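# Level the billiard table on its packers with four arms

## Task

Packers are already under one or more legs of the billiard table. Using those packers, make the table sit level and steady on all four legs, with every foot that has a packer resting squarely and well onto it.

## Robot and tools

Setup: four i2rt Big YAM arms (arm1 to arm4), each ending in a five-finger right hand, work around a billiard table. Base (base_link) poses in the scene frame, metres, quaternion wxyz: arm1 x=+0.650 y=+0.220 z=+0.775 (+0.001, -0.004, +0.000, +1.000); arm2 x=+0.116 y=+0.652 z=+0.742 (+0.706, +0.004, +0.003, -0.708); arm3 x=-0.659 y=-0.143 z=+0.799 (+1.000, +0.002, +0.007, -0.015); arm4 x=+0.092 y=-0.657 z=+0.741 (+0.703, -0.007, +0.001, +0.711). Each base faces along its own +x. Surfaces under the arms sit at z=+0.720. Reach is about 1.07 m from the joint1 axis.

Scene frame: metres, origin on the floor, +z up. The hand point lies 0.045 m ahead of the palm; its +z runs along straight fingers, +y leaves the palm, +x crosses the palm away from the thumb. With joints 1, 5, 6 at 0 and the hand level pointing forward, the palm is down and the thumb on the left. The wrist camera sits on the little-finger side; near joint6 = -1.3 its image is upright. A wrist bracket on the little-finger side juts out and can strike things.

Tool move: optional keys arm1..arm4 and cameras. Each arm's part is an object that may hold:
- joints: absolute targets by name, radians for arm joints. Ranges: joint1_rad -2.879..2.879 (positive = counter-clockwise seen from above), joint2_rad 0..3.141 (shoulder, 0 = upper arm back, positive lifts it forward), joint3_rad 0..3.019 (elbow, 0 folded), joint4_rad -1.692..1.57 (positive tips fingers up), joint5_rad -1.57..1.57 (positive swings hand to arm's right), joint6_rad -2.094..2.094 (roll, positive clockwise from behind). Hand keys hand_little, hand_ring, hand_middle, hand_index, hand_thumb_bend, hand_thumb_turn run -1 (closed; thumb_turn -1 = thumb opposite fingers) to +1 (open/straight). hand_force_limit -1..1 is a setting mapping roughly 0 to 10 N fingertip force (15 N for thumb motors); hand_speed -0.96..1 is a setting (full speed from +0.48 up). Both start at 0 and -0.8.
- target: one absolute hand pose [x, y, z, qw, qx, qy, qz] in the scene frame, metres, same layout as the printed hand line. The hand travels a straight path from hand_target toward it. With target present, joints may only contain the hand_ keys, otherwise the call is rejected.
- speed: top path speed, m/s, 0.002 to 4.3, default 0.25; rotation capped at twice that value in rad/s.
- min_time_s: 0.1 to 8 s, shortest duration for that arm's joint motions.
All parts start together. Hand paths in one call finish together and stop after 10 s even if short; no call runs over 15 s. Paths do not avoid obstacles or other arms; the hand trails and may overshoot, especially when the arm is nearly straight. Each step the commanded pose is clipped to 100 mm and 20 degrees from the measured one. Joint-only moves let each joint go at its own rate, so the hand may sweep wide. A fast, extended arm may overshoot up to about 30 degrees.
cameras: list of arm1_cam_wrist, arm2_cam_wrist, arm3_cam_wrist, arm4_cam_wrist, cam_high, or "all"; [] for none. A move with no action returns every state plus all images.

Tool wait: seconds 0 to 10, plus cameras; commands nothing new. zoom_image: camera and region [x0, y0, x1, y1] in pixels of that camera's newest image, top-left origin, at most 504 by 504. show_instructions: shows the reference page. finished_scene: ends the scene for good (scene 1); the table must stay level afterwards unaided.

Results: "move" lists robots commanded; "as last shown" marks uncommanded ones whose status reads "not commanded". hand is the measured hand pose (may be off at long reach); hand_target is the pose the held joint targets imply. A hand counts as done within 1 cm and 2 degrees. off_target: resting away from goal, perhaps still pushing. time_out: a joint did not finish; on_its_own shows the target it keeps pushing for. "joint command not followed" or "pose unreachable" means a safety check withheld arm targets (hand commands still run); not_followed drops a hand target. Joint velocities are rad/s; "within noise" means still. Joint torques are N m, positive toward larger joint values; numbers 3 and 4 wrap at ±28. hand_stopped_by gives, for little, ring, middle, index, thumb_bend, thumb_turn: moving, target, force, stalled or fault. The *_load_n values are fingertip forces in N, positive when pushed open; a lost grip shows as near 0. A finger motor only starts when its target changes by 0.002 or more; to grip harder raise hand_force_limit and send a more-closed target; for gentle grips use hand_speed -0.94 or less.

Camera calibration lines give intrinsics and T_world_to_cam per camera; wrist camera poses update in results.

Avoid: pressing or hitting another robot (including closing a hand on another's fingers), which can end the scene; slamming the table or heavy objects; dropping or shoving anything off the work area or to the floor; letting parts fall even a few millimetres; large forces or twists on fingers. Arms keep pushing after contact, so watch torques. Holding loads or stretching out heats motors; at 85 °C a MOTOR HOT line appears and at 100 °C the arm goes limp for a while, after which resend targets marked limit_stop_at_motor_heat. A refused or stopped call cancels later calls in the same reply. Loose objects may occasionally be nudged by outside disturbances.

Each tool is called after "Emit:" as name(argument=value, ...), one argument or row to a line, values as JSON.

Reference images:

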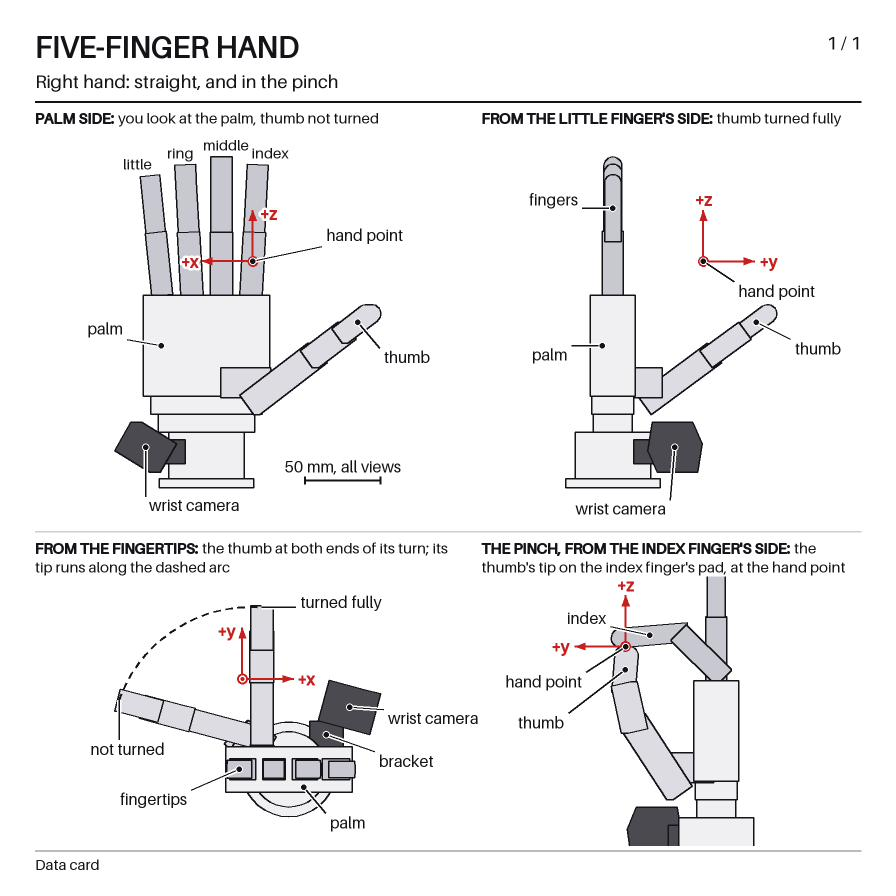

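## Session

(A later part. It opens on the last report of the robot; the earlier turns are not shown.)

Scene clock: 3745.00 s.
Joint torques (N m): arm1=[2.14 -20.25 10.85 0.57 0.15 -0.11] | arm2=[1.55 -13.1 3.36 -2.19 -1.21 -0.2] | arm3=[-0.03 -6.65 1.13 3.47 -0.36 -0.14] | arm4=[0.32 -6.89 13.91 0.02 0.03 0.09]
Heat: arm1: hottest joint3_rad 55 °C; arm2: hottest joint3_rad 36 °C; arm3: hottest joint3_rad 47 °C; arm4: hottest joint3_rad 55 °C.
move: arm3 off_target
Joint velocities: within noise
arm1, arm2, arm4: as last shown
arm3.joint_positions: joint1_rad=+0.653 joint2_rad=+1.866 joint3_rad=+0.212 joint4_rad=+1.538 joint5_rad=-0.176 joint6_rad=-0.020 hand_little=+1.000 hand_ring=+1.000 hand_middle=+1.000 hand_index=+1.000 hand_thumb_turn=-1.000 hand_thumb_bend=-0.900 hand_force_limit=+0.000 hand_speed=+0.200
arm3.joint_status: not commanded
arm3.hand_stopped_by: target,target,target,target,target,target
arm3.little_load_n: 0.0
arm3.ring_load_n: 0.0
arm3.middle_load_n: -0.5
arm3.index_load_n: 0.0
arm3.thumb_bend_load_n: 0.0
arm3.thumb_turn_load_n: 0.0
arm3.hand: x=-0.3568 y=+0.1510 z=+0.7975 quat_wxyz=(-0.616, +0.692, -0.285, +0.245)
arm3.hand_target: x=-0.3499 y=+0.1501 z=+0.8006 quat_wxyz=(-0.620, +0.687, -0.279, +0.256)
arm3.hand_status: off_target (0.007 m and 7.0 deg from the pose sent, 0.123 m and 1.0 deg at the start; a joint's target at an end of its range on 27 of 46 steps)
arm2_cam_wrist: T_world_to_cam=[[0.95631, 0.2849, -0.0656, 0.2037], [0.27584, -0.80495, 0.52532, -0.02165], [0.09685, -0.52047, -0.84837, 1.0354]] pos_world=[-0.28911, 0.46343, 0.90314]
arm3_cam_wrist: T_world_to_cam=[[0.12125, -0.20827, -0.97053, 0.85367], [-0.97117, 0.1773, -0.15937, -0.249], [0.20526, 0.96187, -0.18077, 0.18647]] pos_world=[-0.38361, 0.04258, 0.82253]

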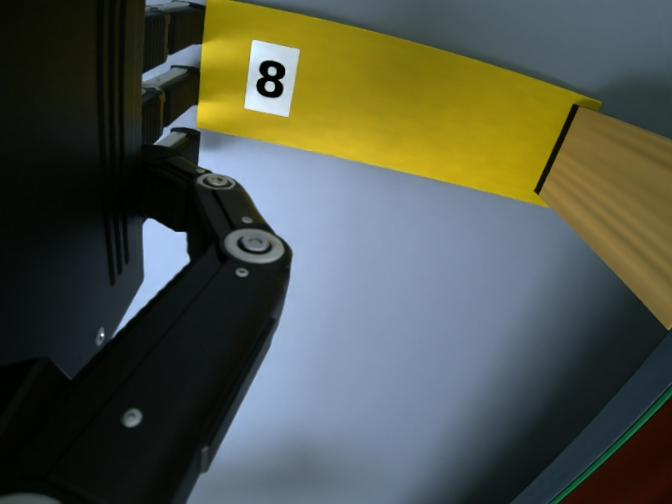

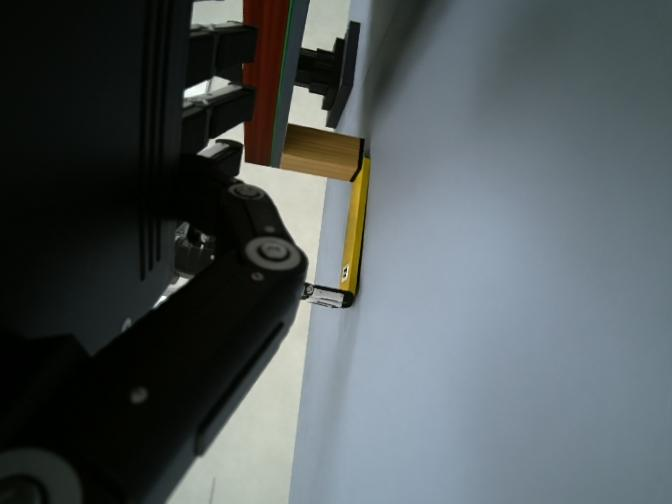

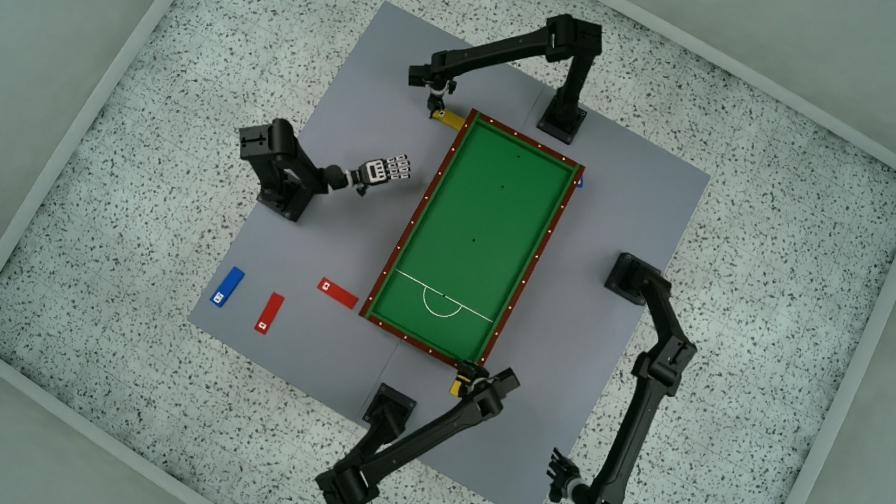

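Emit:
move(
  arm3={"target":[-0.325,0.17,0.755,0.6533,-0.6533,0.2706,-0.2706],"speed":0.1},
  cameras=["arm3_cam_wrist","cam_high"],
)

Emit:
zoom_image(
  camera="cam_high",
  region=[330, 90, 530, 220],
)

Scene clock: 3752.53 s.
Joint torques (N m): arm1=[2.14 -20.25 10.84 0.58 0.15 -0.11] | arm2=[0.73 -12.04 3.36 -2.24 -1.26 -0.11] | arm3=[-0.09 -8.18 0.72 3.47 -0.33 -0.17] | arm4=[0.21 -6.07 13.86 -0.06 0.05 0.08]
Heat: arm1: hottest joint3_rad 55 °C; arm2: hottest joint3_rad 36 °C; arm3: hottest joint3_rad 46 °C; arm4: hottest joint3_rad 56 °C.
move: arm3 off_target
Joint velocities: within noise
arm1, arm2, arm4: as last shown
arm2.thumb_turn_load_n: 0.5
arm3.joint_positions: joint1_rad=+0.653 joint2_rad=+2.032 joint3_rad=+0.338 joint4_rad=+1.539 joint5_rad=-0.179 joint6_rad=-0.029 hand_little=+1.000 hand_ring=+1.000 hand_middle=+1.000 hand_index=+1.000 hand_thumb_turn=-1.000 hand_thumb_bend=-0.900 hand_force_limit=+0.000 hand_speed=+0.200
arm3.joint_status: not commanded
arm3.hand_stopped_by: target,target,target,target,target,target
arm3.little_load_n: 0.0
arm3.ring_load_n: 0.0
arm3.middle_load_n: 0.0
arm3.index_load_n: 0.0
arm3.thumb_bend_load_n: 0.0
arm3.thumb_turn_load_n: 0.0
arm3.hand: x=-0.3290 y=+0.1714 z=+0.7553 quat_wxyz=(-0.603, +0.704, -0.288, +0.239)
arm3.hand_target: x=-0.3247 y=+0.1703 z=+0.7556 quat_wxyz=(-0.605, +0.702, -0.283, +0.247)
arm3.hand_status: off_target (0.004 m and 9.2 deg from the pose sent, 0.056 m and 7.0 deg at the start; a joint's target at an end of its range on 32 of 32 steps)
arm4.index_load_n: 0.5
arm3_cam_wrist: T_world_to_cam=[[0.09708, -0.23513, -0.9671, 0.80765], [-0.9757, 0.16931, -0.1391, -0.2478], [0.19645, 0.9571, -0.21298, 0.17581]] pos_world=[-0.35472, 0.06358, 0.78406]

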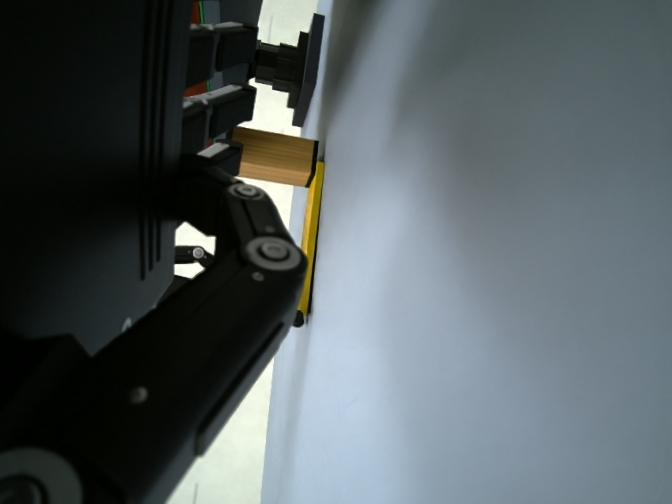

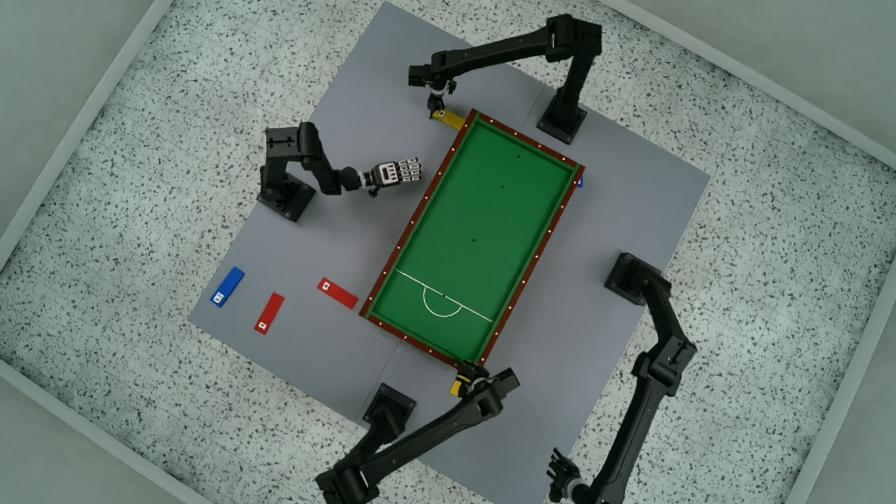

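Scaled by 2.520.

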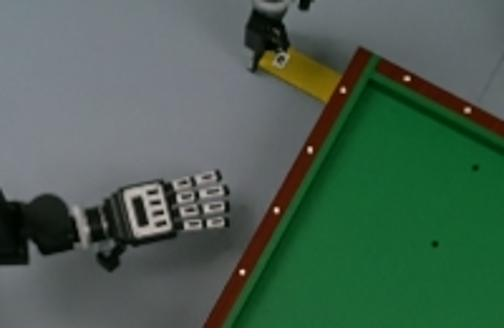

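Emit:
move(
  arm3={"target":[-0.30,0.185,0.742,0.6533,-0.6533,0.2706,-0.2706],"speed":0.1},
  cameras=["arm3_cam_wrist","cam_high"],
)

Scene clock: 3760.17 s.
Joint torques (N m): arm1=[2.14 -20.25 10.84 0.59 0.16 -0.11] | arm2=[1.08 -12.45 3.17 -2.14 -1.27 -0.15] | arm3=[-0.38 -8.41 0.98 3.4 -0.33 -0.12] | arm4=[0.32 -6.53 13.65 0.16 0.02 0.1]
Heat: arm1: hottest joint3_rad 55 °C; arm2: hottest joint3_rad 36 °C; arm3: hottest joint3_rad 46 °C; arm4: hottest joint3_rad 56 °C.
move: arm3 off_target
Joint velocities: within noise
arm1, arm2, arm4: as last shown
arm3.joint_positions: joint1_rad=+0.648 joint2_rad=+2.095 joint3_rad=+0.422 joint4_rad=+1.539 joint5_rad=-0.186 joint6_rad=-0.029 hand_little=+1.000 hand_ring=+1.000 hand_middle=+1.000 hand_index=+1.000 hand_thumb_turn=-1.000 hand_thumb_bend=-0.900 hand_force_limit=+0.000 hand_speed=+0.200
arm3.joint_status: not commanded
arm3.hand_stopped_by: target,target,target,target,target,target
arm3.little_load_n: 0.0
arm3.ring_load_n: 0.0
arm3.middle_load_n: 0.0
arm3.index_load_n: 0.0
arm3.thumb_bend_load_n: 0.0
arm3.thumb_turn_load_n: 0.0
arm3.hand: x=-0.3049 y=+0.1878 z=+0.7445 quat_wxyz=(-0.611, +0.699, -0.284, +0.242)
arm3.hand_target: x=-0.2997 y=+0.1853 z=+0.7426 quat_wxyz=(-0.611, +0.696, -0.281, +0.249)
arm3.hand_status: off_target (0.006 m and 8.0 deg from the pose sent, 0.035 m and 9.2 deg at the start; a joint's target at an end of its range on 38 of 38 steps)
arm4.index_load_n: 0.0
arm3_cam_wrist: T_world_to_cam=[[0.11414, -0.22175, -0.9684, 0.80242], [-0.97358, 0.16907, -0.15346, -0.21716], [0.19776, 0.96033, -0.1966, 0.14065]] pos_world=[-0.33082, 0.07958, 0.77139]

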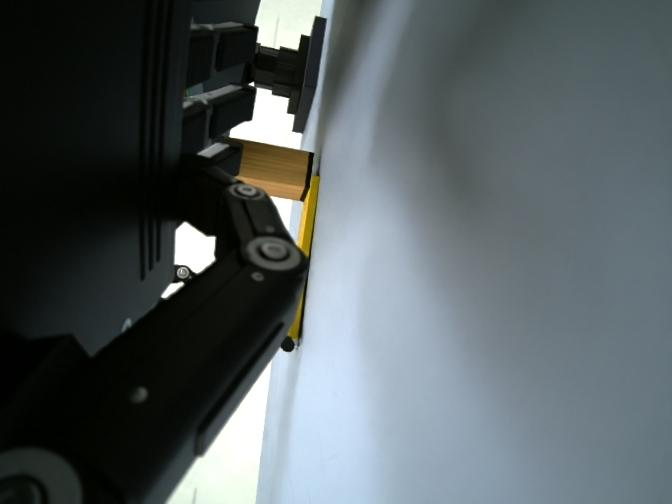

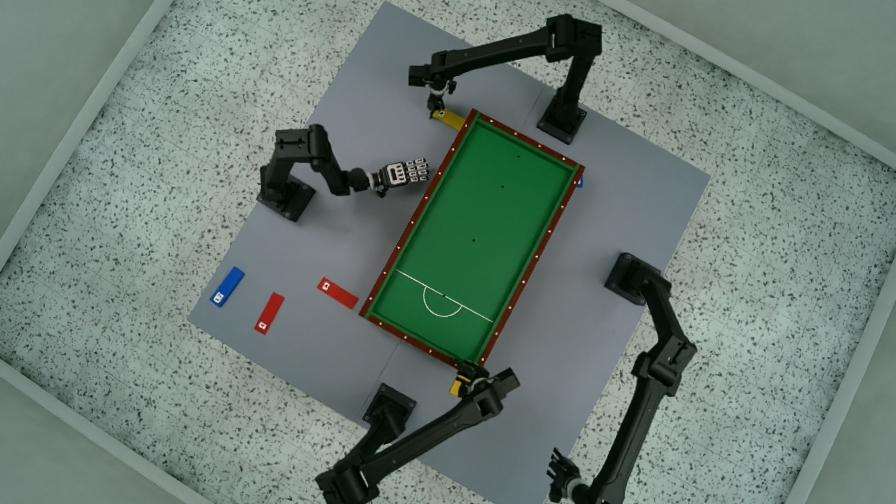

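Emit:
move(
  arm3={"target":[-0.26,0.215,0.738,0.6533,-0.6533,0.2706,-0.2706],"speed":0.1},
  cameras=["arm3_cam_wrist","cam_high"],
)

Emit:
zoom_image(
  camera="cam_high",
  region=[330, 90, 530, 220],
)

Scene clock: 3763.90 s.
Joint torques (N m): arm1=[2.14 -20.25 10.84 0.57 0.15 -0.11] | arm2=[0.62 -12.75 3.4 -2.28 -1.2 -0.18] | arm3=[0.15 -9.58 1.54 3.52 -0.12 0.02] | arm4=[-0.03 -6.18 13.7 0.12 0.03 0.09]
Heat: arm1: hottest joint3_rad 56 °C; arm2: hottest joint3_rad 35 °C; arm3: hottest joint3_rad 46 °C; arm4: hottest joint3_rad 56 °C.
move: arm3 off_target
Joint velocities: within noise
arm1.joint_positions: joint1_rad=+1.520 joint2_rad=+2.133 joint3_rad=+2.369 joint4_rad=-1.700 joint5_rad=+0.025 joint6_rad=-1.636 hand_little=+1.000 hand_ring=+1.000 hand_middle=+1.000 hand_index=+1.000 hand_thumb_turn=-1.000 hand_thumb_bend=-0.900 hand_force_limit=+0.000 hand_speed=+0.200
arm1.joint_status: not commanded
arm1.hand_stopped_by: target,target,target,target,target,target
arm1.little_load_n: 0.0
arm1.ring_load_n: 0.0
arm1.middle_load_n: 0.0
arm1.index_load_n: 0.0
arm1.thumb_bend_load_n: 0.0
arm1.thumb_turn_load_n: 0.0
arm1.hand: x=+0.5466 y=-0.4303 z=+1.0097 quat_wxyz=(-0.045, -0.710, +0.702, -0.028)
arm1.hand_target: x=+0.5501 y=-0.4379 z=+1.0391 quat_wxyz=(-0.070, -0.712, +0.697, -0.049)
arm1.hand_status: not commanded
arm2, arm4: as last shown
arm2.thumb_turn_load_n: 0.0
arm3.joint_positions: joint1_rad=+0.648 joint2_rad=+2.164 joint3_rad=+0.557 joint4_rad=+1.539 joint5_rad=-0.181 joint6_rad=-0.029 hand_little=+1.000 hand_ring=+1.000 hand_middle=+1.000 hand_index=+1.000 hand_thumb_turn=-1.000 hand_thumb_bend=-0.900 hand_force_limit=+0.000 hand_speed=+0.200
arm3.joint_status: not commanded
arm3.hand_stopped_by: target,target,target,target,target,target
arm3.little_load_n: 0.0
arm3.ring_load_n: 0.0
arm3.middle_load_n: 0.0
arm3.index_load_n: -0.5
arm3.thumb_bend_load_n: 0.5
arm3.thumb_turn_load_n: 0.0
arm3.hand: x=-0.2633 y=+0.2164 z=+0.7409 quat_wxyz=(-0.630, +0.680, -0.274, +0.257)
arm3.hand_target: x=-0.2598 y=+0.2152 z=+0.7384 quat_wxyz=(-0.632, +0.676, -0.276, +0.260)
arm3.hand_status: off_target (0.005 m and 4.3 deg from the pose sent, 0.053 m and 8.0 deg at the start; a joint's target at an end of its range on 35 of 35 steps)
arm4.little_load_n: 0.5
arm4.ring_load_n: 0.5
arm3_cam_wrist: T_world_to_cam=[[0.16481, -0.18628, -0.96858, 0.80631], [-0.96327, 0.18068, -0.19865, -0.14839], [0.212, 0.96574, -0.14966, 0.0721]] pos_world=[-0.29112, 0.10738, 0.76229]

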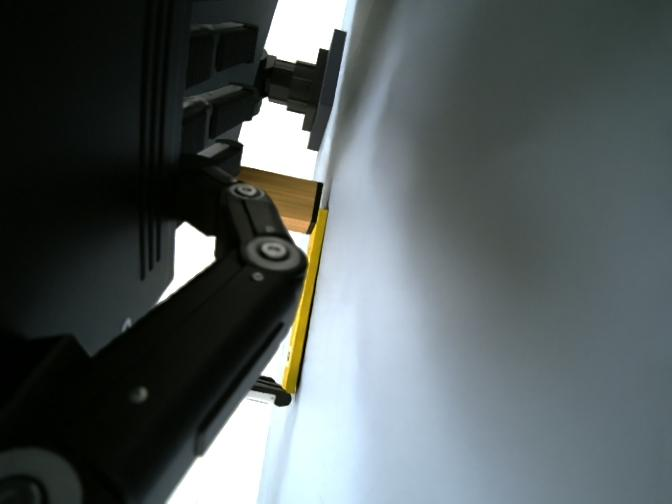

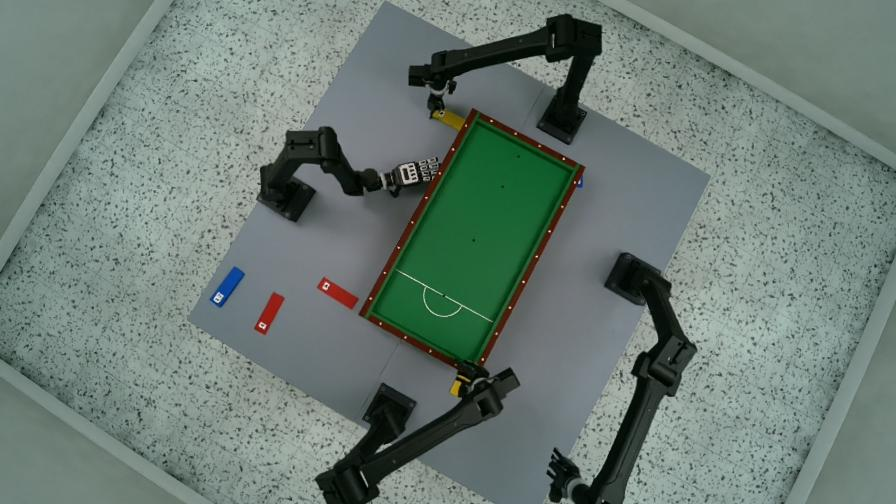

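Scaled by 2.520.

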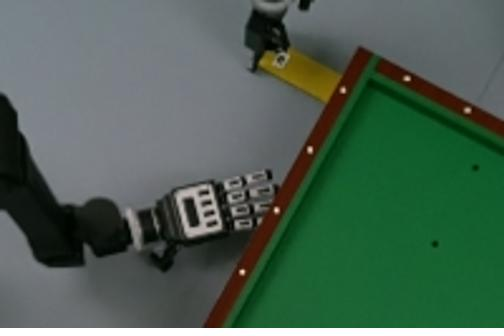

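Emit:
move(
  arm3={"target":[-0.215,0.245,0.733,0.6533,-0.6533,0.2706,-0.2706],"speed":0.1},
  cameras=["arm3_cam_wrist","cam_high"],
)

Emit:
zoom_image(
  camera="cam_high",
  region=[330, 90, 530, 220],
)

Scene clock: 3766.60 s.
Joint torques (N m): arm1=[2.14 -20.25 10.84 0.58 0.15 -0.11] | arm2=[0.56 -12.63 3.33 -2.33 -1.2 -0.17] | arm3=[-0.09 -10.64 2.17 3.03 -0.09 0.06] | arm4=[-0.03 -6.89 13.82 0.21 0.02 0.12]
Heat: arm1: hottest joint3_rad 56 °C; arm2: hottest joint3_rad 35 °C; arm3: hottest joint3_rad 45 °C; arm4: hottest joint3_rad 56 °C.
move: arm3 done
Joint velocities: within noise
arm1, arm2, arm4: as last shown
arm1.ring_load_n: -0.5
arm1.index_load_n: -0.5
arm3.joint_positions: joint1_rad=+0.648 joint2_rad=+2.241 joint3_rad=+0.708 joint4_rad=+1.539 joint5_rad=-0.178 joint6_rad=-0.025 hand_little=+1.000 hand_ring=+1.000 hand_middle=+1.000 hand_index=+1.000 hand_thumb_turn=-1.000 hand_thumb_bend=-0.900 hand_force_limit=+0.000 hand_speed=+0.200
arm3.joint_status: not commanded
arm3.hand_stopped_by: target,target,target,target,target,target
arm3.little_load_n: 0.0
arm3.ring_load_n: 0.0
arm3.middle_load_n: 0.0
arm3.index_load_n: 0.0
arm3.thumb_bend_load_n: 0.0
arm3.thumb_turn_load_n: 0.0
arm3.hand: x=-0.2190 y=+0.2474 z=+0.7382 quat_wxyz=(-0.653, +0.657, -0.263, +0.272)
arm3.hand_target: x=-0.2152 y=+0.2449 z=+0.7330 quat_wxyz=(-0.653, +0.653, -0.271, +0.271)
arm3.hand_status: done (0.007 m and 1.0 deg from the pose sent, 0.057 m and 4.3 deg at the start)
arm4.little_load_n: 0.0
arm4.ring_load_n: 0.0
arm3_cam_wrist: T_world_to_cam=[[0.21958, -0.14305, -0.96505, 0.80081], [-0.94963, 0.19536, -0.24503, -0.07822], [0.22358, 0.97024, -0.09294, -0.00807]] pos_world=[-0.24832, 0.13767, 0.75291]

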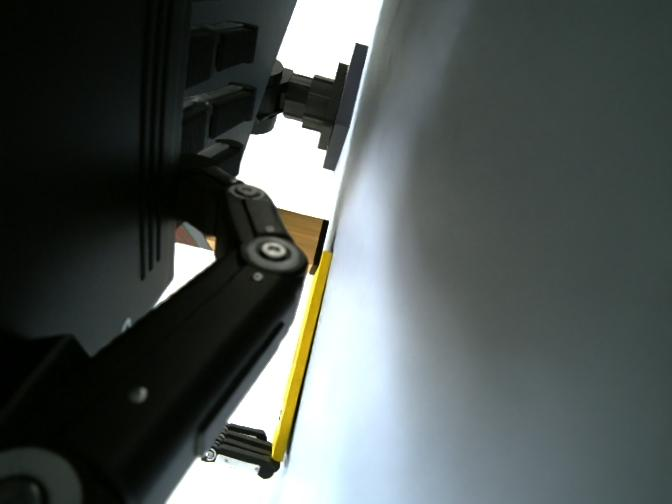

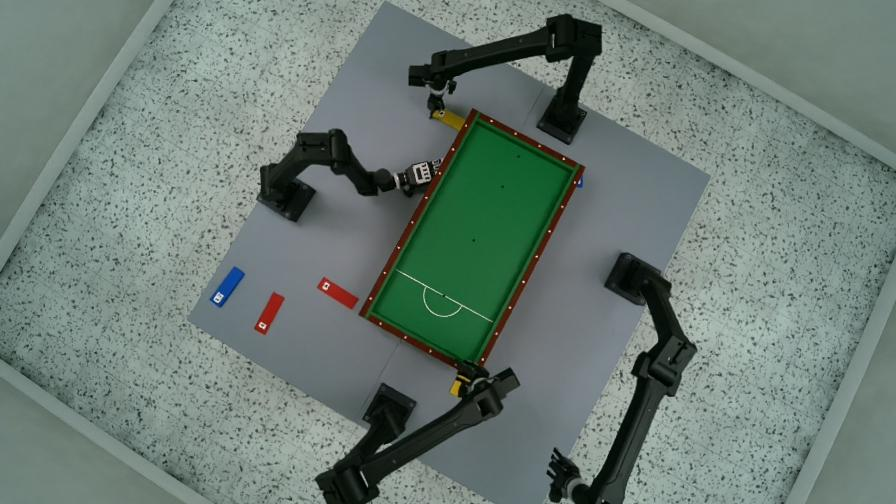

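Scaled by 2.520.

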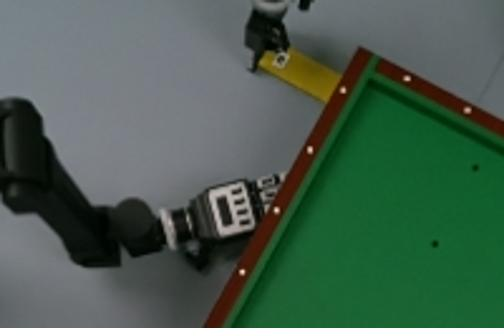

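Emit:
move(
  arm3={"target":[-0.16,0.295,0.735,0.6533,-0.6533,0.2706,-0.2706],"speed":0.1},
  cameras=["arm3_cam_wrist","arm2_cam_wrist","cam_high"],
)

Emit:
zoom_image(
  camera="cam_high",
  region=[330, 90, 530, 220],
)

Scene clock: 3770.27 s.
Joint torques (N m): arm1=[2.08 -20.31 10.85 0.58 0.15 -0.11] | arm2=[0.62 -12.51 3.45 -2.04 -1.3 -0.11] | arm3=[1.67 -12.75 4.29 1.92 -0.1 0.12] | arm4=[0.38 -6.83 13.61 -0.02 0.03 0.08]
Heat: arm1: hottest joint3_rad 56 °C; arm2: hottest joint3_rad 35 °C; arm3: hottest joint3_rad 45 °C; arm4: hottest joint3_rad 56 °C.
move: arm3 off_target
Joint velocities: within noise
arm1, arm2, arm4: as last shown
arm1.ring_load_n: 0.0
arm1.index_load_n: 0.0
arm3.joint_positions: joint1_rad=+0.650 joint2_rad=+2.256 joint3_rad=+0.902 joint4_rad=+1.382 joint5_rad=-0.158 joint6_rad=-0.025 hand_little=+1.000 hand_ring=+1.000 hand_middle=+1.000 hand_index=+1.000 hand_thumb_turn=-1.000 hand_thumb_bend=-0.900 hand_force_limit=+0.000 hand_speed=+0.200
arm3.joint_status: not commanded
arm3.hand_stopped_by: target,target,target,target,target,target
arm3.little_load_n: -0.5
arm3.ring_load_n: 0.0
arm3.middle_load_n: 0.0
arm3.index_load_n: -0.5
arm3.thumb_bend_load_n: 0.5
arm3.thumb_turn_load_n: 0.5
arm3.hand: x=-0.1571 y=+0.2883 z=+0.7478 quat_wxyz=(-0.657, +0.648, -0.265, +0.282)
arm3.hand_target: x=-0.1604 y=+0.2946 z=+0.7351 quat_wxyz=(-0.653, +0.653, -0.271, +0.271)
arm3.hand_status: off_target (0.015 m and 1.6 deg from the pose sent, 0.076 m and 1.0 deg at the start)
arm4.thumb_turn_load_n: 0.5
pictures: arm2_cam_wrist, arm3_cam_wrist, cam_high
arm2_cam_wrist: T_world_to_cam=[[0.95631, 0.2849, -0.0656, 0.2037], [0.27584, -0.80495, 0.52532, -0.02165], [0.09685, -0.52047, -0.84837, 1.0354]] pos_world=[-0.28911, 0.46343, 0.90314]
arm3_cam_wrist: T_world_to_cam=[[0.23446, -0.13455, -0.96277, 0.80054], [-0.94135, 0.21581, -0.2594, -0.01894], [0.24267, 0.96712, -0.07606, -0.06945]] pos_world=[-0.18867, 0.17897, 0.76054]

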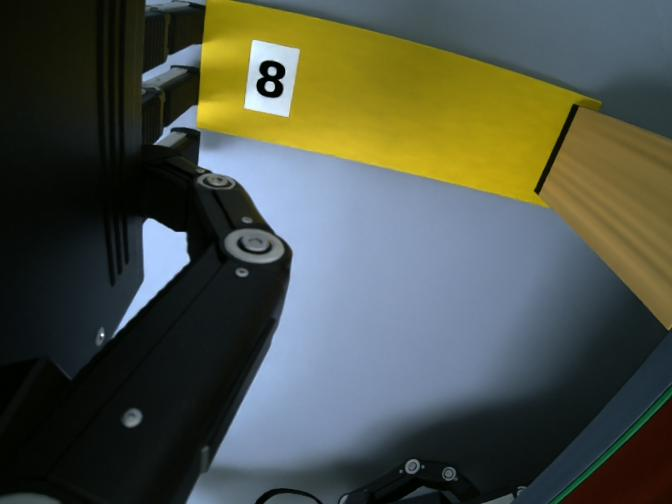

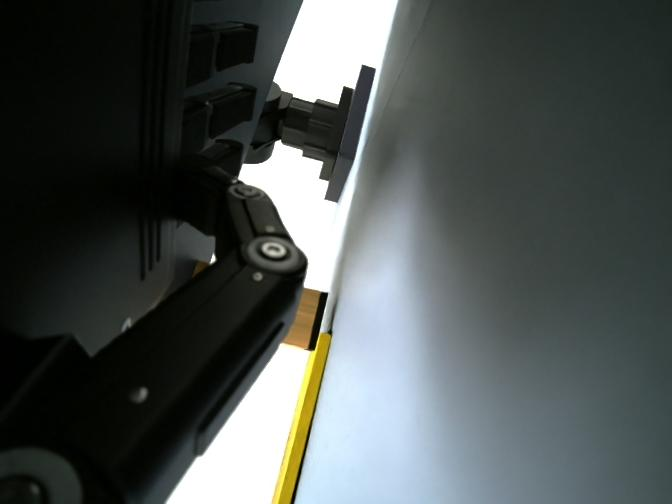

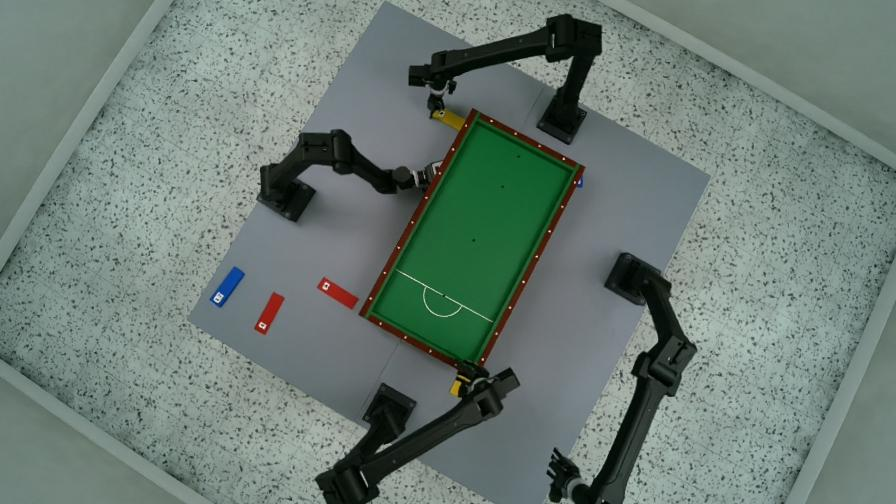

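Scaled by 2.520.

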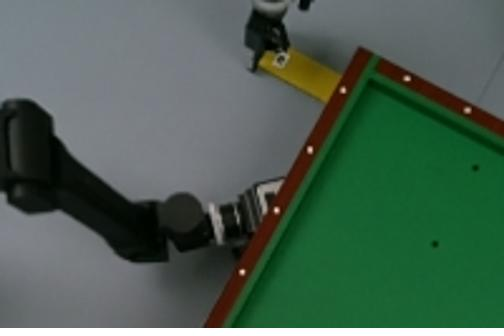

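Emit:
move(
  arm3={"target":[-0.16,0.295,0.745,0.6533,-0.6533,0.2706,-0.2706],"speed":0.1},
)

Scene clock: 3773.47 s.
Joint torques (N m): arm1=[2.14 -20.25 10.85 0.58 0.15 -0.11] | arm2=[0.09 -12.69 3.4 -2 -1.24 -0.14] | arm3=[1.67 -14.21 3.58 1.98 -0.11 0.11] | arm4=[0.21 -6.65 13.86 0.18 0.02 0.09]
Heat: arm1: hottest joint3_rad 56 °C; arm2: hottest joint3_rad 35 °C; arm3: hottest joint3_rad 45 °C; arm4: hottest joint3_rad 56 °C.
move: arm3 done
Joint velocities: within noise
arm1, arm4: as last shown
arm1.ring_load_n: 0.5
arm2.joint_positions: joint1_rad=-1.113 joint2_rad=+1.680 joint3_rad=+1.235 joint4_rad=-1.004 joint5_rad=+0.026 joint6_rad=+0.409 hand_little=+1.000 hand_ring=+1.000 hand_middle=+1.000 hand_index=+1.000 hand_thumb_turn=-1.000 hand_thumb_bend=-0.900 hand_force_limit=+0.000 hand_speed=+0.200
arm2.joint_status: not commanded
arm2.hand_stopped_by: target,target,fault,target,target,target
arm2.little_load_n: 0.0
arm2.ring_load_n: 0.0
arm2.middle_load_n: 1.5
arm2.index_load_n: 0.0
arm2.thumb_bend_load_n: 0.0
arm2.thumb_turn_load_n: 0.0
arm2.hand: x=-0.2809 y=+0.4045 z=+0.8018 quat_wxyz=(+0.036, -0.689, -0.722, +0.049)
arm2.hand_target: x=-0.2350 y=+0.4104 z=+0.7913 quat_wxyz=(+0.000, -0.676, -0.737, +0.000)
arm2.hand_status: not commanded
arm3.joint_positions: joint1_rad=+0.650 joint2_rad=+2.256 joint3_rad=+0.902 joint4_rad=+1.363 joint5_rad=-0.158 joint6_rad=-0.025 hand_little=+1.000 hand_ring=+1.000 hand_middle=+1.000 hand_index=+1.000 hand_thumb_turn=-1.000 hand_thumb_bend=-0.900 hand_force_limit=+0.000 hand_speed=+0.200
arm3.joint_status: not commanded
arm3.hand_stopped_by: target,target,target,target,target,target
arm3.little_load_n: 0.0
arm3.ring_load_n: -0.5
arm3.middle_load_n: 0.0
arm3.index_load_n: 0.0
arm3.thumb_bend_load_n: 0.5
arm3.thumb_turn_load_n: 0.0
arm3.hand: x=-0.1580 y=+0.2877 z=+0.7429 quat_wxyz=(-0.651, +0.653, -0.268, +0.278)
arm3.hand_target: x=-0.1601 y=+0.2949 z=+0.7450 quat_wxyz=(-0.653, +0.653, -0.271, +0.271)
arm3.hand_status: done (0.008 m and 0.9 deg from the pose sent, 0.008 m and 1.6 deg at the start)
arm4.thumb_turn_load_n: 0.0
pictures: none

Emit:
move(
  arm3={"target":[-0.16,0.295,0.775,0.6533,-0.6533,0.2706,-0.2706],"speed":0.1},
)

Emit:
move(
  arm3={"target":[-0.16,0.295,0.805,0.6533,-0.6533,0.2706,-0.2706],"speed":0.1},
  cameras=["arm2_cam_wrist","cam_high","arm1_cam_wrist"],
)

Emit:
zoom_image(
  camera="arm2_cam_wrist",
  region=[420, 60, 600, 250],
)

Scene clock: 3776.70 s.
Joint torques (N m): arm1=[2.14 -20.25 10.82 0.59 0.16 -0.11] | arm2=[1.26 -13.33 3.14 -2.26 -1.21 -0.12] | arm3=[1.9 -16.26 3.12 2.69 -0.14 -0.04] | arm4=[0.21 -6.53 13.82 0.06 0.01 0.11]
Heat: arm1: hottest joint3_rad 56 °C; arm2: hottest joint3_rad 35 °C; arm3: hottest joint3_rad 45 °C; arm4: hottest joint3_rad 56 °C.
move: arm3 off_target
Joint velocities: within noise
arm1, arm2: as last shown
arm1.ring_load_n: 0.0
arm2.thumb_bend_load_n: 0.5
arm2.hand_target: x=-0.2350 y=+0.4104 z=+0.7912 quat_wxyz=(+0.000, -0.676, -0.737, +0.000)
arm3.joint_positions: joint1_rad=+0.651 joint2_rad=+2.198 joint3_rad=+0.885 joint4_rad=+1.288 joint5_rad=-0.157 joint6_rad=-0.013 hand_little=+1.000 hand_ring=+1.000 hand_middle=+1.000 hand_index=+1.000 hand_thumb_turn=-1.000 hand_thumb_bend=-0.900 hand_force_limit=+0.000 hand_speed=+0.200
arm3.joint_status: not commanded
arm3.hand_stopped_by: target,target,target,target,target,target
arm3.little_load_n: 0.0
arm3.ring_load_n: 0.0
arm3.middle_load_n: -0.5
arm3.index_load_n: -0.5
arm3.thumb_bend_load_n: 0.0
arm3.thumb_turn_load_n: 0.0
arm3.hand: x=-0.1603 y=+0.2872 z=+0.7540 quat_wxyz=(-0.642, +0.662, -0.278, +0.267)
arm3.hand_target: x=-0.1600 y=+0.2950 z=+0.7749 quat_wxyz=(-0.653, +0.653, -0.271, +0.271)
arm3.hand_status: off_target (0.022 m and 1.9 deg from the pose sent, 0.033 m and 0.9 deg at the start)
arm4.joint_positions: joint1_rad=-0.587 joint2_rad=+1.296 joint3_rad=+1.098 joint4_rad=-1.414 joint5_rad=-0.015 joint6_rad=+0.995 hand_little=-0.700 hand_ring=-0.700 hand_middle=-0.700 hand_index=-0.700 hand_thumb_turn=-1.000 hand_thumb_bend=+0.600 hand_force_limit=+0.000 hand_speed=+0.200
arm4.joint_status: not commanded
arm4.hand_stopped_by: target,target,target,target,target,target
arm4.little_load_n: 0.0
arm4.ring_load_n: 0.0
arm4.middle_load_n: 0.5
arm4.index_load_n: 0.0
arm4.thumb_bend_load_n: 0.0
arm4.thumb_turn_load_n: 0.0
arm4.hand: x=+0.2174 y=-0.3311 z=+0.9108 quat_wxyz=(+0.022, +0.707, -0.707, +0.004)
arm4.hand_target: x=+0.2216 y=-0.3186 z=+0.9300 quat_wxyz=(+0.000, +0.707, -0.707, +0.000)
arm4.hand_status: not commanded
pictures: none

Scene clock: 3777.67 s.
Joint torques (N m): arm1=[2.14 -20.25 10.85 0.58 0.15 -0.11] | arm2=[1.26 -12.28 3.19 -2.24 -1.23 -0.19] | arm3=[1.73 -18.02 4.29 3.56 -0.07 -0.25] | arm4=[-0.32 -7 13.76 0.08 0.03 0.08]
Heat: arm1: hottest joint3_rad 56 °C; arm2: hottest joint3_rad 35 °C; arm3: hottest joint3_rad 45 °C; arm4: hottest joint3_rad 56 °C.
move: arm3 off_target
Joint velocities: within noise
arm1, arm2, arm4: as last shown
arm2.middle_load_n: 2.0
arm2.thumb_bend_load_n: 0.0
arm3.joint_positions: joint1_rad=+0.652 joint2_rad=+2.147 joint3_rad=+0.852 joint4_rad=+1.203 joint5_rad=-0.156 joint6_rad=+0.012 hand_little=+1.000 hand_ring=+1.000 hand_middle=+1.000 hand_index=+1.000 hand_thumb_turn=-1.000 hand_thumb_bend=-0.900 hand_force_limit=+0.000 hand_speed=+0.200
arm3.joint_status: not commanded
arm3.hand_stopped_by: target,target,target,target,target,target
arm3.little_load_n: -0.5
arm3.ring_load_n: 0.0
arm3.middle_load_n: 0.0
arm3.index_load_n: 0.0
arm3.thumb_bend_load_n: 0.0
arm3.thumb_turn_load_n: 0.0
arm3.hand: x=-0.1718 y=+0.2818 z=+0.7535 quat_wxyz=(-0.625, +0.678, -0.298, +0.247)
arm3.hand_target: x=-0.1608 y=+0.2944 z=+0.8042 quat_wxyz=(-0.653, +0.653, -0.271, +0.271)
arm3.hand_status: off_target (0.054 m and 6.0 deg from the pose sent, 0.052 m and 1.9 deg at the start)
arm4.middle_load_n: 0.0
pictures: arm1_cam_wrist, arm2_cam_wrist, cam_high
arm1_cam_wrist: T_world_to_cam=[[-0.9648, -0.2621, 0.02145, 0.39518], [-0.22711, 0.87155, 0.43453, 0.05907], [-0.13259, 0.41436, -0.9004, 1.27133]] pos_world=[0.56325, -0.4747, 1.11056]
arm2_cam_wrist: T_world_to_cam=[[0.9562, 0.28527, -0.06559, 0.20348], [0.27615, -0.80487, 0.52528, -0.02156], [0.09706, -0.52039, -0.8484, 1.03545]] pos_world=[-0.28911, 0.46343, 0.90314]

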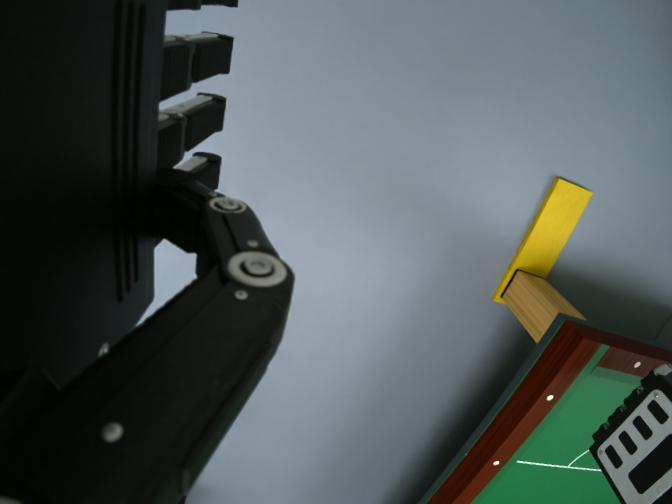

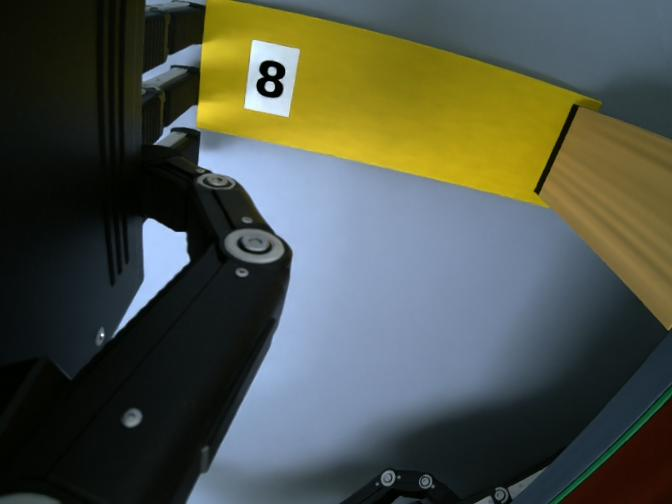

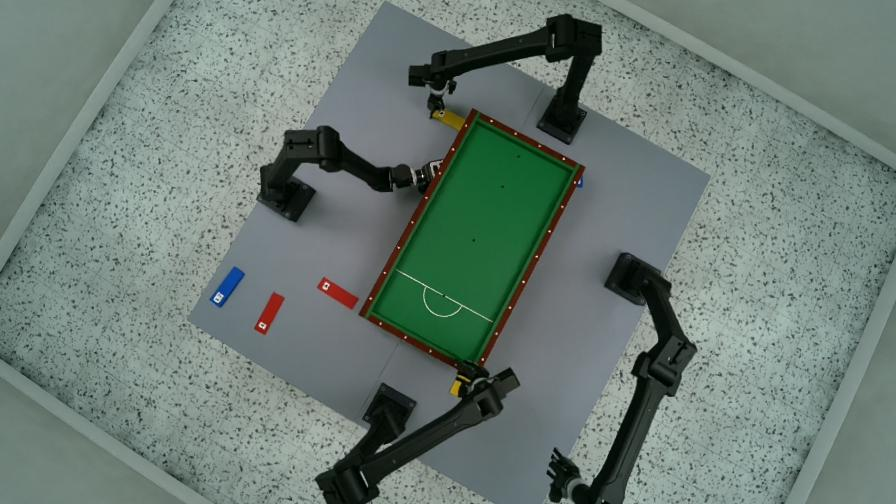

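Scaled by 2.653 from the camera's image (finer frame: 960x720).

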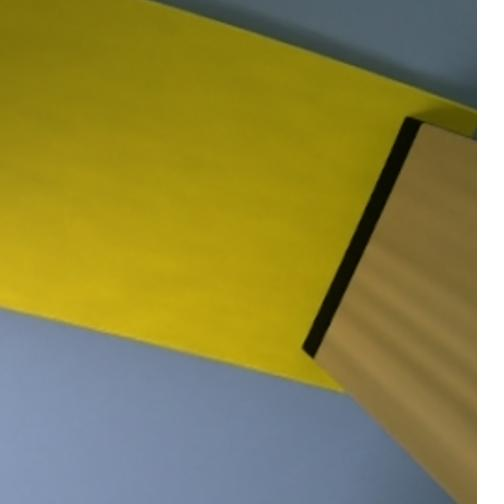

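Emit:
move(
  arm2={"target":[-0.220,0.411,0.791,0,-0.6756,-0.7373,0],"speed":0.05},
  cameras=["arm2_cam_wrist"],
)

Emit:
zoom_image(
  camera="arm2_cam_wrist",
  region=[420, 60, 600, 250],
)

Scene clock: 3783.97 s.
Joint torques (N m): arm1=[2.08 -20.25 10.84 0.58 0.15 -0.11] | arm2=[2.55 -11.63 2.76 -2.81 -1.22 -0.05] | arm3=[1.61 -18.08 4.33 3.54 -0.03 -0.22] | arm4=[0.03 -6.42 13.74 -0.02 -0.01 0.09]
Heat: arm1: hottest joint3_rad 56 °C; arm2: hottest joint3_rad 35 °C; arm3: hottest joint3_rad 45 °C; arm4: hottest joint3_rad 57 °C.
move: arm2 off_target
Joint velocities: within noise
arm1, arm3, arm4: as last shown
arm2.joint_positions: joint1_rad=-1.113 joint2_rad=+1.648 joint3_rad=+1.213 joint4_rad=-0.990 joint5_rad=+0.026 joint6_rad=+0.409 hand_little=+1.000 hand_ring=+1.000 hand_middle=+1.000 hand_index=+1.000 hand_thumb_turn=-1.000 hand_thumb_bend=-0.900 hand_force_limit=+0.000 hand_speed=+0.200
arm2.joint_status: not commanded
arm2.hand_stopped_by: target,target,fault,target,target,target
arm2.little_load_n: 0.0
arm2.ring_load_n: 0.0
arm2.middle_load_n: 1.5
arm2.index_load_n: 0.0
arm2.thumb_bend_load_n: 0.0
arm2.thumb_turn_load_n: 0.0
arm2.hand: x=-0.2780 y=+0.4060 z=+0.8085 quat_wxyz=(+0.041, -0.689, -0.721, +0.060)
arm2.hand_target: x=-0.2240 y=+0.4119 z=+0.7932 quat_wxyz=(+0.001, -0.676, -0.736, +0.000)
arm2.hand_status: off_target (0.061 m and 8.7 deg from the pose sent, 0.062 m and 7.3 deg at the start)
arm3.joint_positions: joint1_rad=+0.653 joint2_rad=+2.147 joint3_rad=+0.852 joint4_rad=+1.203 joint5_rad=-0.156 joint6_rad=+0.012 hand_little=+1.000 hand_ring=+1.000 hand_middle=+1.000 hand_index=+1.000 hand_thumb_turn=-1.000 hand_thumb_bend=-0.900 hand_force_limit=+0.000 hand_speed=+0.200
arm3.little_load_n: 0.0
arm3.hand: x=-0.1719 y=+0.2821 z=+0.7540 quat_wxyz=(-0.625, +0.678, -0.298, +0.247)
arm3.hand_target: x=-0.1610 y=+0.2945 z=+0.8042 quat_wxyz=(-0.653, +0.653, -0.271, +0.271)
arm2_cam_wrist: T_world_to_cam=[[0.95453, 0.28423, -0.08995, 0.22045], [0.28771, -0.79917, 0.52777, -0.02573], [0.07813, -0.52965, -0.84461, 1.03707]] pos_world=[-0.28404, 0.46607, 0.90933]

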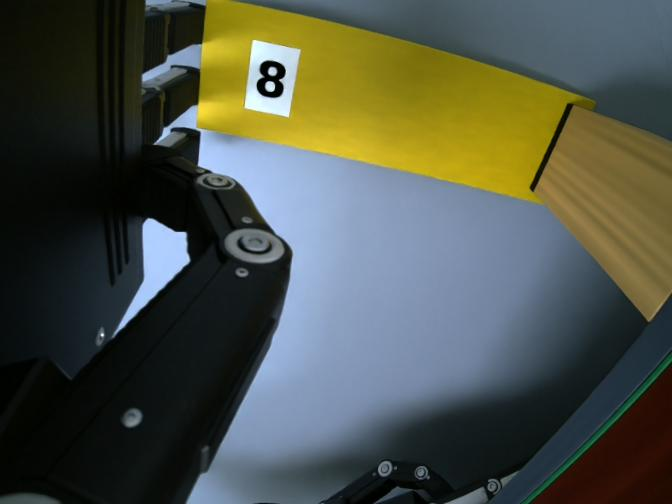

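Scaled by 2.653 from the camera's image (finer frame: 960x720).

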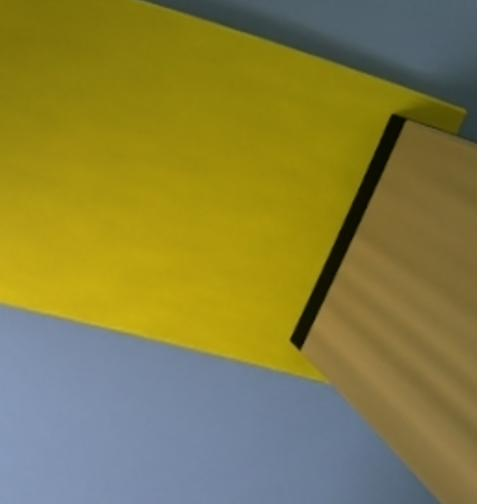

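Emit:
move(
  arm3={"target":[-0.15,0.305,0.835,0.6533,-0.6533,0.2706,-0.2706],"speed":0.1},
  cameras=["arm2_cam_wrist"],
)

Emit:
zoom_image(
  camera="arm2_cam_wrist",
  region=[420, 60, 600, 250],
)

Scene clock: 3789.30 s.
Joint torques (N m): arm1=[2.2 -20.31 10.84 0.57 0.15 -0.11] | arm2=[1.79 -12.69 2.86 -2.65 -1.25 -0.02] | arm3=[2.14 -20.37 6.42 4.16 -0.18 -0.37] | arm4=[-0.32 -6.12 13.85 0.16 0.03 0.09]
Heat: arm1: hottest joint3_rad 56 °C; arm2: hottest joint3_rad 35 °C; arm3: hottest joint3_rad 45 °C; arm4: hottest joint3_rad 57 °C.
move: arm3 off_target
Joint velocities: within noise
arm1, arm2, arm4: as last shown
arm2.hand: x=-0.2779 y=+0.4061 z=+0.8084 quat_wxyz=(+0.041, -0.689, -0.721, +0.060)
arm2.hand_target: x=-0.2240 y=+0.4119 z=+0.7931 quat_wxyz=(+0.001, -0.676, -0.736, +0.000)
arm3.joint_positions: joint1_rad=+0.656 joint2_rad=+2.105 joint3_rad=+0.851 joint4_rad=+1.097 joint5_rad=-0.146 joint6_rad=+0.029 hand_little=+1.000 hand_ring=+1.000 hand_middle=+1.000 hand_index=+1.000 hand_thumb_turn=-1.000 hand_thumb_bend=-0.900 hand_force_limit=+0.000 hand_speed=+0.200
arm3.joint_status: not commanded
arm3.hand_stopped_by: target,target,target,target,target,target
arm3.little_load_n: 0.0
arm3.ring_load_n: 0.0
arm3.middle_load_n: 0.0
arm3.index_load_n: 0.0
arm3.thumb_bend_load_n: 0.0
arm3.thumb_turn_load_n: 0.0
arm3.hand: x=-0.1747 y=+0.2817 z=+0.7536 quat_wxyz=(-0.605, +0.693, -0.317, +0.231)
arm3.hand_target: x=-0.1535 y=+0.3029 z=+0.8338 quat_wxyz=(-0.653, +0.653, -0.272, +0.271)
arm3.hand_status: off_target (0.088 m and 10.0 deg from the pose sent, 0.087 m and 6.0 deg at the start)
arm2_cam_wrist: T_world_to_cam=[[0.95457, 0.28418, -0.08964, 0.22007], [0.28751, -0.79928, 0.52773, -0.02559], [0.07832, -0.52952, -0.84467, 1.03708]] pos_world=[-0.28395, 0.46617, 0.90923]

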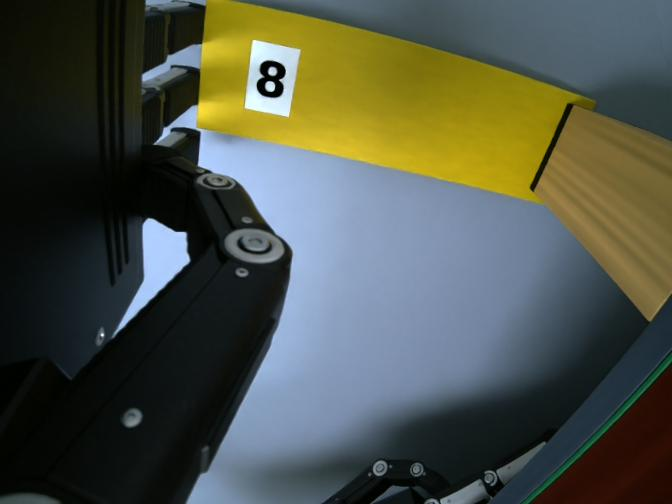

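Scaled by 2.653 from the camera's image (finer frame: 960x720).

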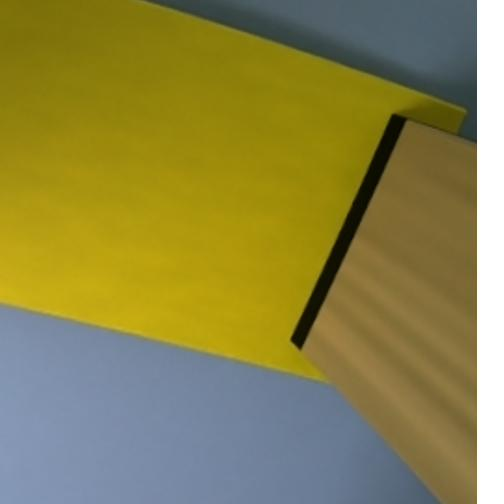

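Emit:
move(
  arm2={"target":[-0.215,0.411,0.777,0,-0.6756,-0.7373,0],"speed":0.05},
  cameras=["arm2_cam_wrist"],
)

Emit:
zoom_image(
  camera="arm2_cam_wrist",
  region=[420, 60, 600, 250],
)

Scene clock: 3792.30 s.
Joint torques (N m): arm1=[2.2 -20.31 10.82 0.58 0.15 -0.11] | arm2=[2.37 -11.16 2.59 -2.47 -1.22 -0.05] | arm3=[2.08 -20.25 6.43 4.22 -0.15 -0.41] | arm4=[-0.44 -6.83 13.76 0.18 -0.01 0.08]
Heat: arm1: hottest joint3_rad 56 °C; arm2: hottest joint3_rad 35 °C; arm3: hottest joint3_rad 45 °C; arm4: hottest joint3_rad 57 °C.
move: arm2 off_target
Joint velocities: within noise
arm1.joint_positions: joint1_rad=+1.520 joint2_rad=+2.133 joint3_rad=+2.369 joint4_rad=-1.700 joint5_rad=+0.025 joint6_rad=-1.636 hand_little=+1.000 hand_ring=+1.000 hand_middle=+1.000 hand_index=+1.000 hand_thumb_turn=-1.000 hand_thumb_bend=-0.900 hand_force_limit=+0.000 hand_speed=+0.200
arm1.joint_status: not commanded
arm1.hand_stopped_by: target,target,target,target,target,target
arm1.little_load_n: 0.0
arm1.ring_load_n: 0.0
arm1.middle_load_n: 0.0
arm1.index_load_n: 0.0
arm1.thumb_bend_load_n: 0.0
arm1.thumb_turn_load_n: 0.0
arm1.hand: x=+0.5466 y=-0.4303 z=+1.0097 quat_wxyz=(-0.045, -0.710, +0.702, -0.028)
arm1.hand_target: x=+0.5501 y=-0.4379 z=+1.0391 quat_wxyz=(-0.070, -0.712, +0.697, -0.049)
arm1.hand_status: not commanded
arm2.joint_positions: joint1_rad=-1.113 joint2_rad=+1.648 joint3_rad=+1.187 joint4_rad=-0.951 joint5_rad=+0.027 joint6_rad=+0.409 hand_little=+1.000 hand_ring=+1.000 hand_middle=+1.000 hand_index=+1.000 hand_thumb_turn=-1.000 hand_thumb_bend=-0.900 hand_force_limit=+0.000 hand_speed=+0.200
arm2.joint_status: not commanded
arm2.hand_stopped_by: target,target,fault,target,target,target
arm2.little_load_n: 0.0
arm2.ring_load_n: 0.0
arm2.middle_load_n: 1.5
arm2.index_load_n: 0.0
arm2.thumb_bend_load_n: 0.0
arm2.thumb_turn_load_n: 0.0
arm2.hand: x=-0.2771 y=+0.4068 z=+0.7992 quat_wxyz=(+0.043, -0.689, -0.721, +0.066)
arm2.hand_target: x=-0.2192 y=+0.4125 z=+0.7798 quat_wxyz=(+0.001, -0.677, -0.736, +0.000)
arm2.hand_status: off_target (0.066 m and 9.3 deg from the pose sent, 0.070 m and 8.6 deg at the start)
arm3, arm4: as last shown
arm3.joint_positions: joint1_rad=+0.656 joint2_rad=+2.105 joint3_rad=+0.851 joint4_rad=+1.095 joint5_rad=-0.146 joint6_rad=+0.032 hand_little=+1.000 hand_ring=+1.000 hand_middle=+1.000 hand_index=+1.000 hand_thumb_turn=-1.000 hand_thumb_bend=-0.900 hand_force_limit=+0.000 hand_speed=+0.200
arm3.ring_load_n: -0.5
arm3.middle_load_n: -0.5
arm3.hand: x=-0.1750 y=+0.2816 z=+0.7531 quat_wxyz=(-0.605, +0.693, -0.318, +0.230)
arm3.hand_target: x=-0.1534 y=+0.3028 z=+0.8339 quat_wxyz=(-0.653, +0.652, -0.272, +0.271)
arm2_cam_wrist: T_world_to_cam=[[0.9535, 0.28371, -0.10175, 0.22777], [0.29348, -0.79701, 0.52787, -0.0198], [0.06866, -0.53318, -0.84321, 1.02738]] pos_world=[-0.28191, 0.46738, 0.89992]

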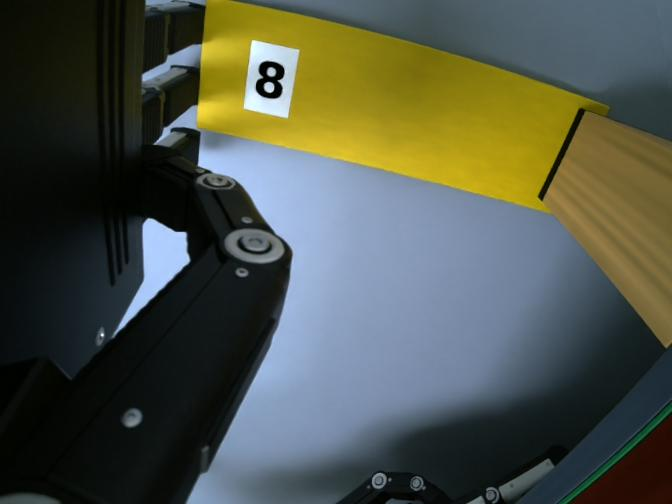

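Scaled by 2.653 from the camera's image (finer frame: 960x720).

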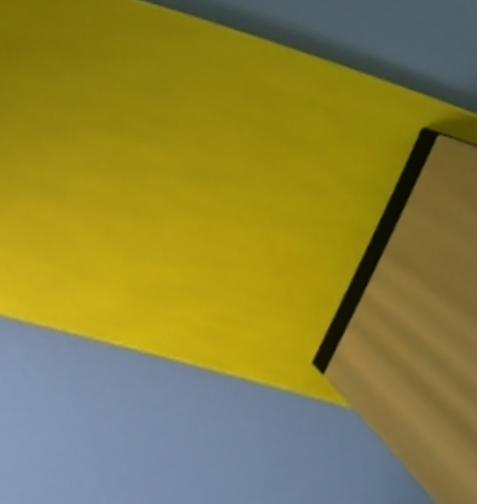

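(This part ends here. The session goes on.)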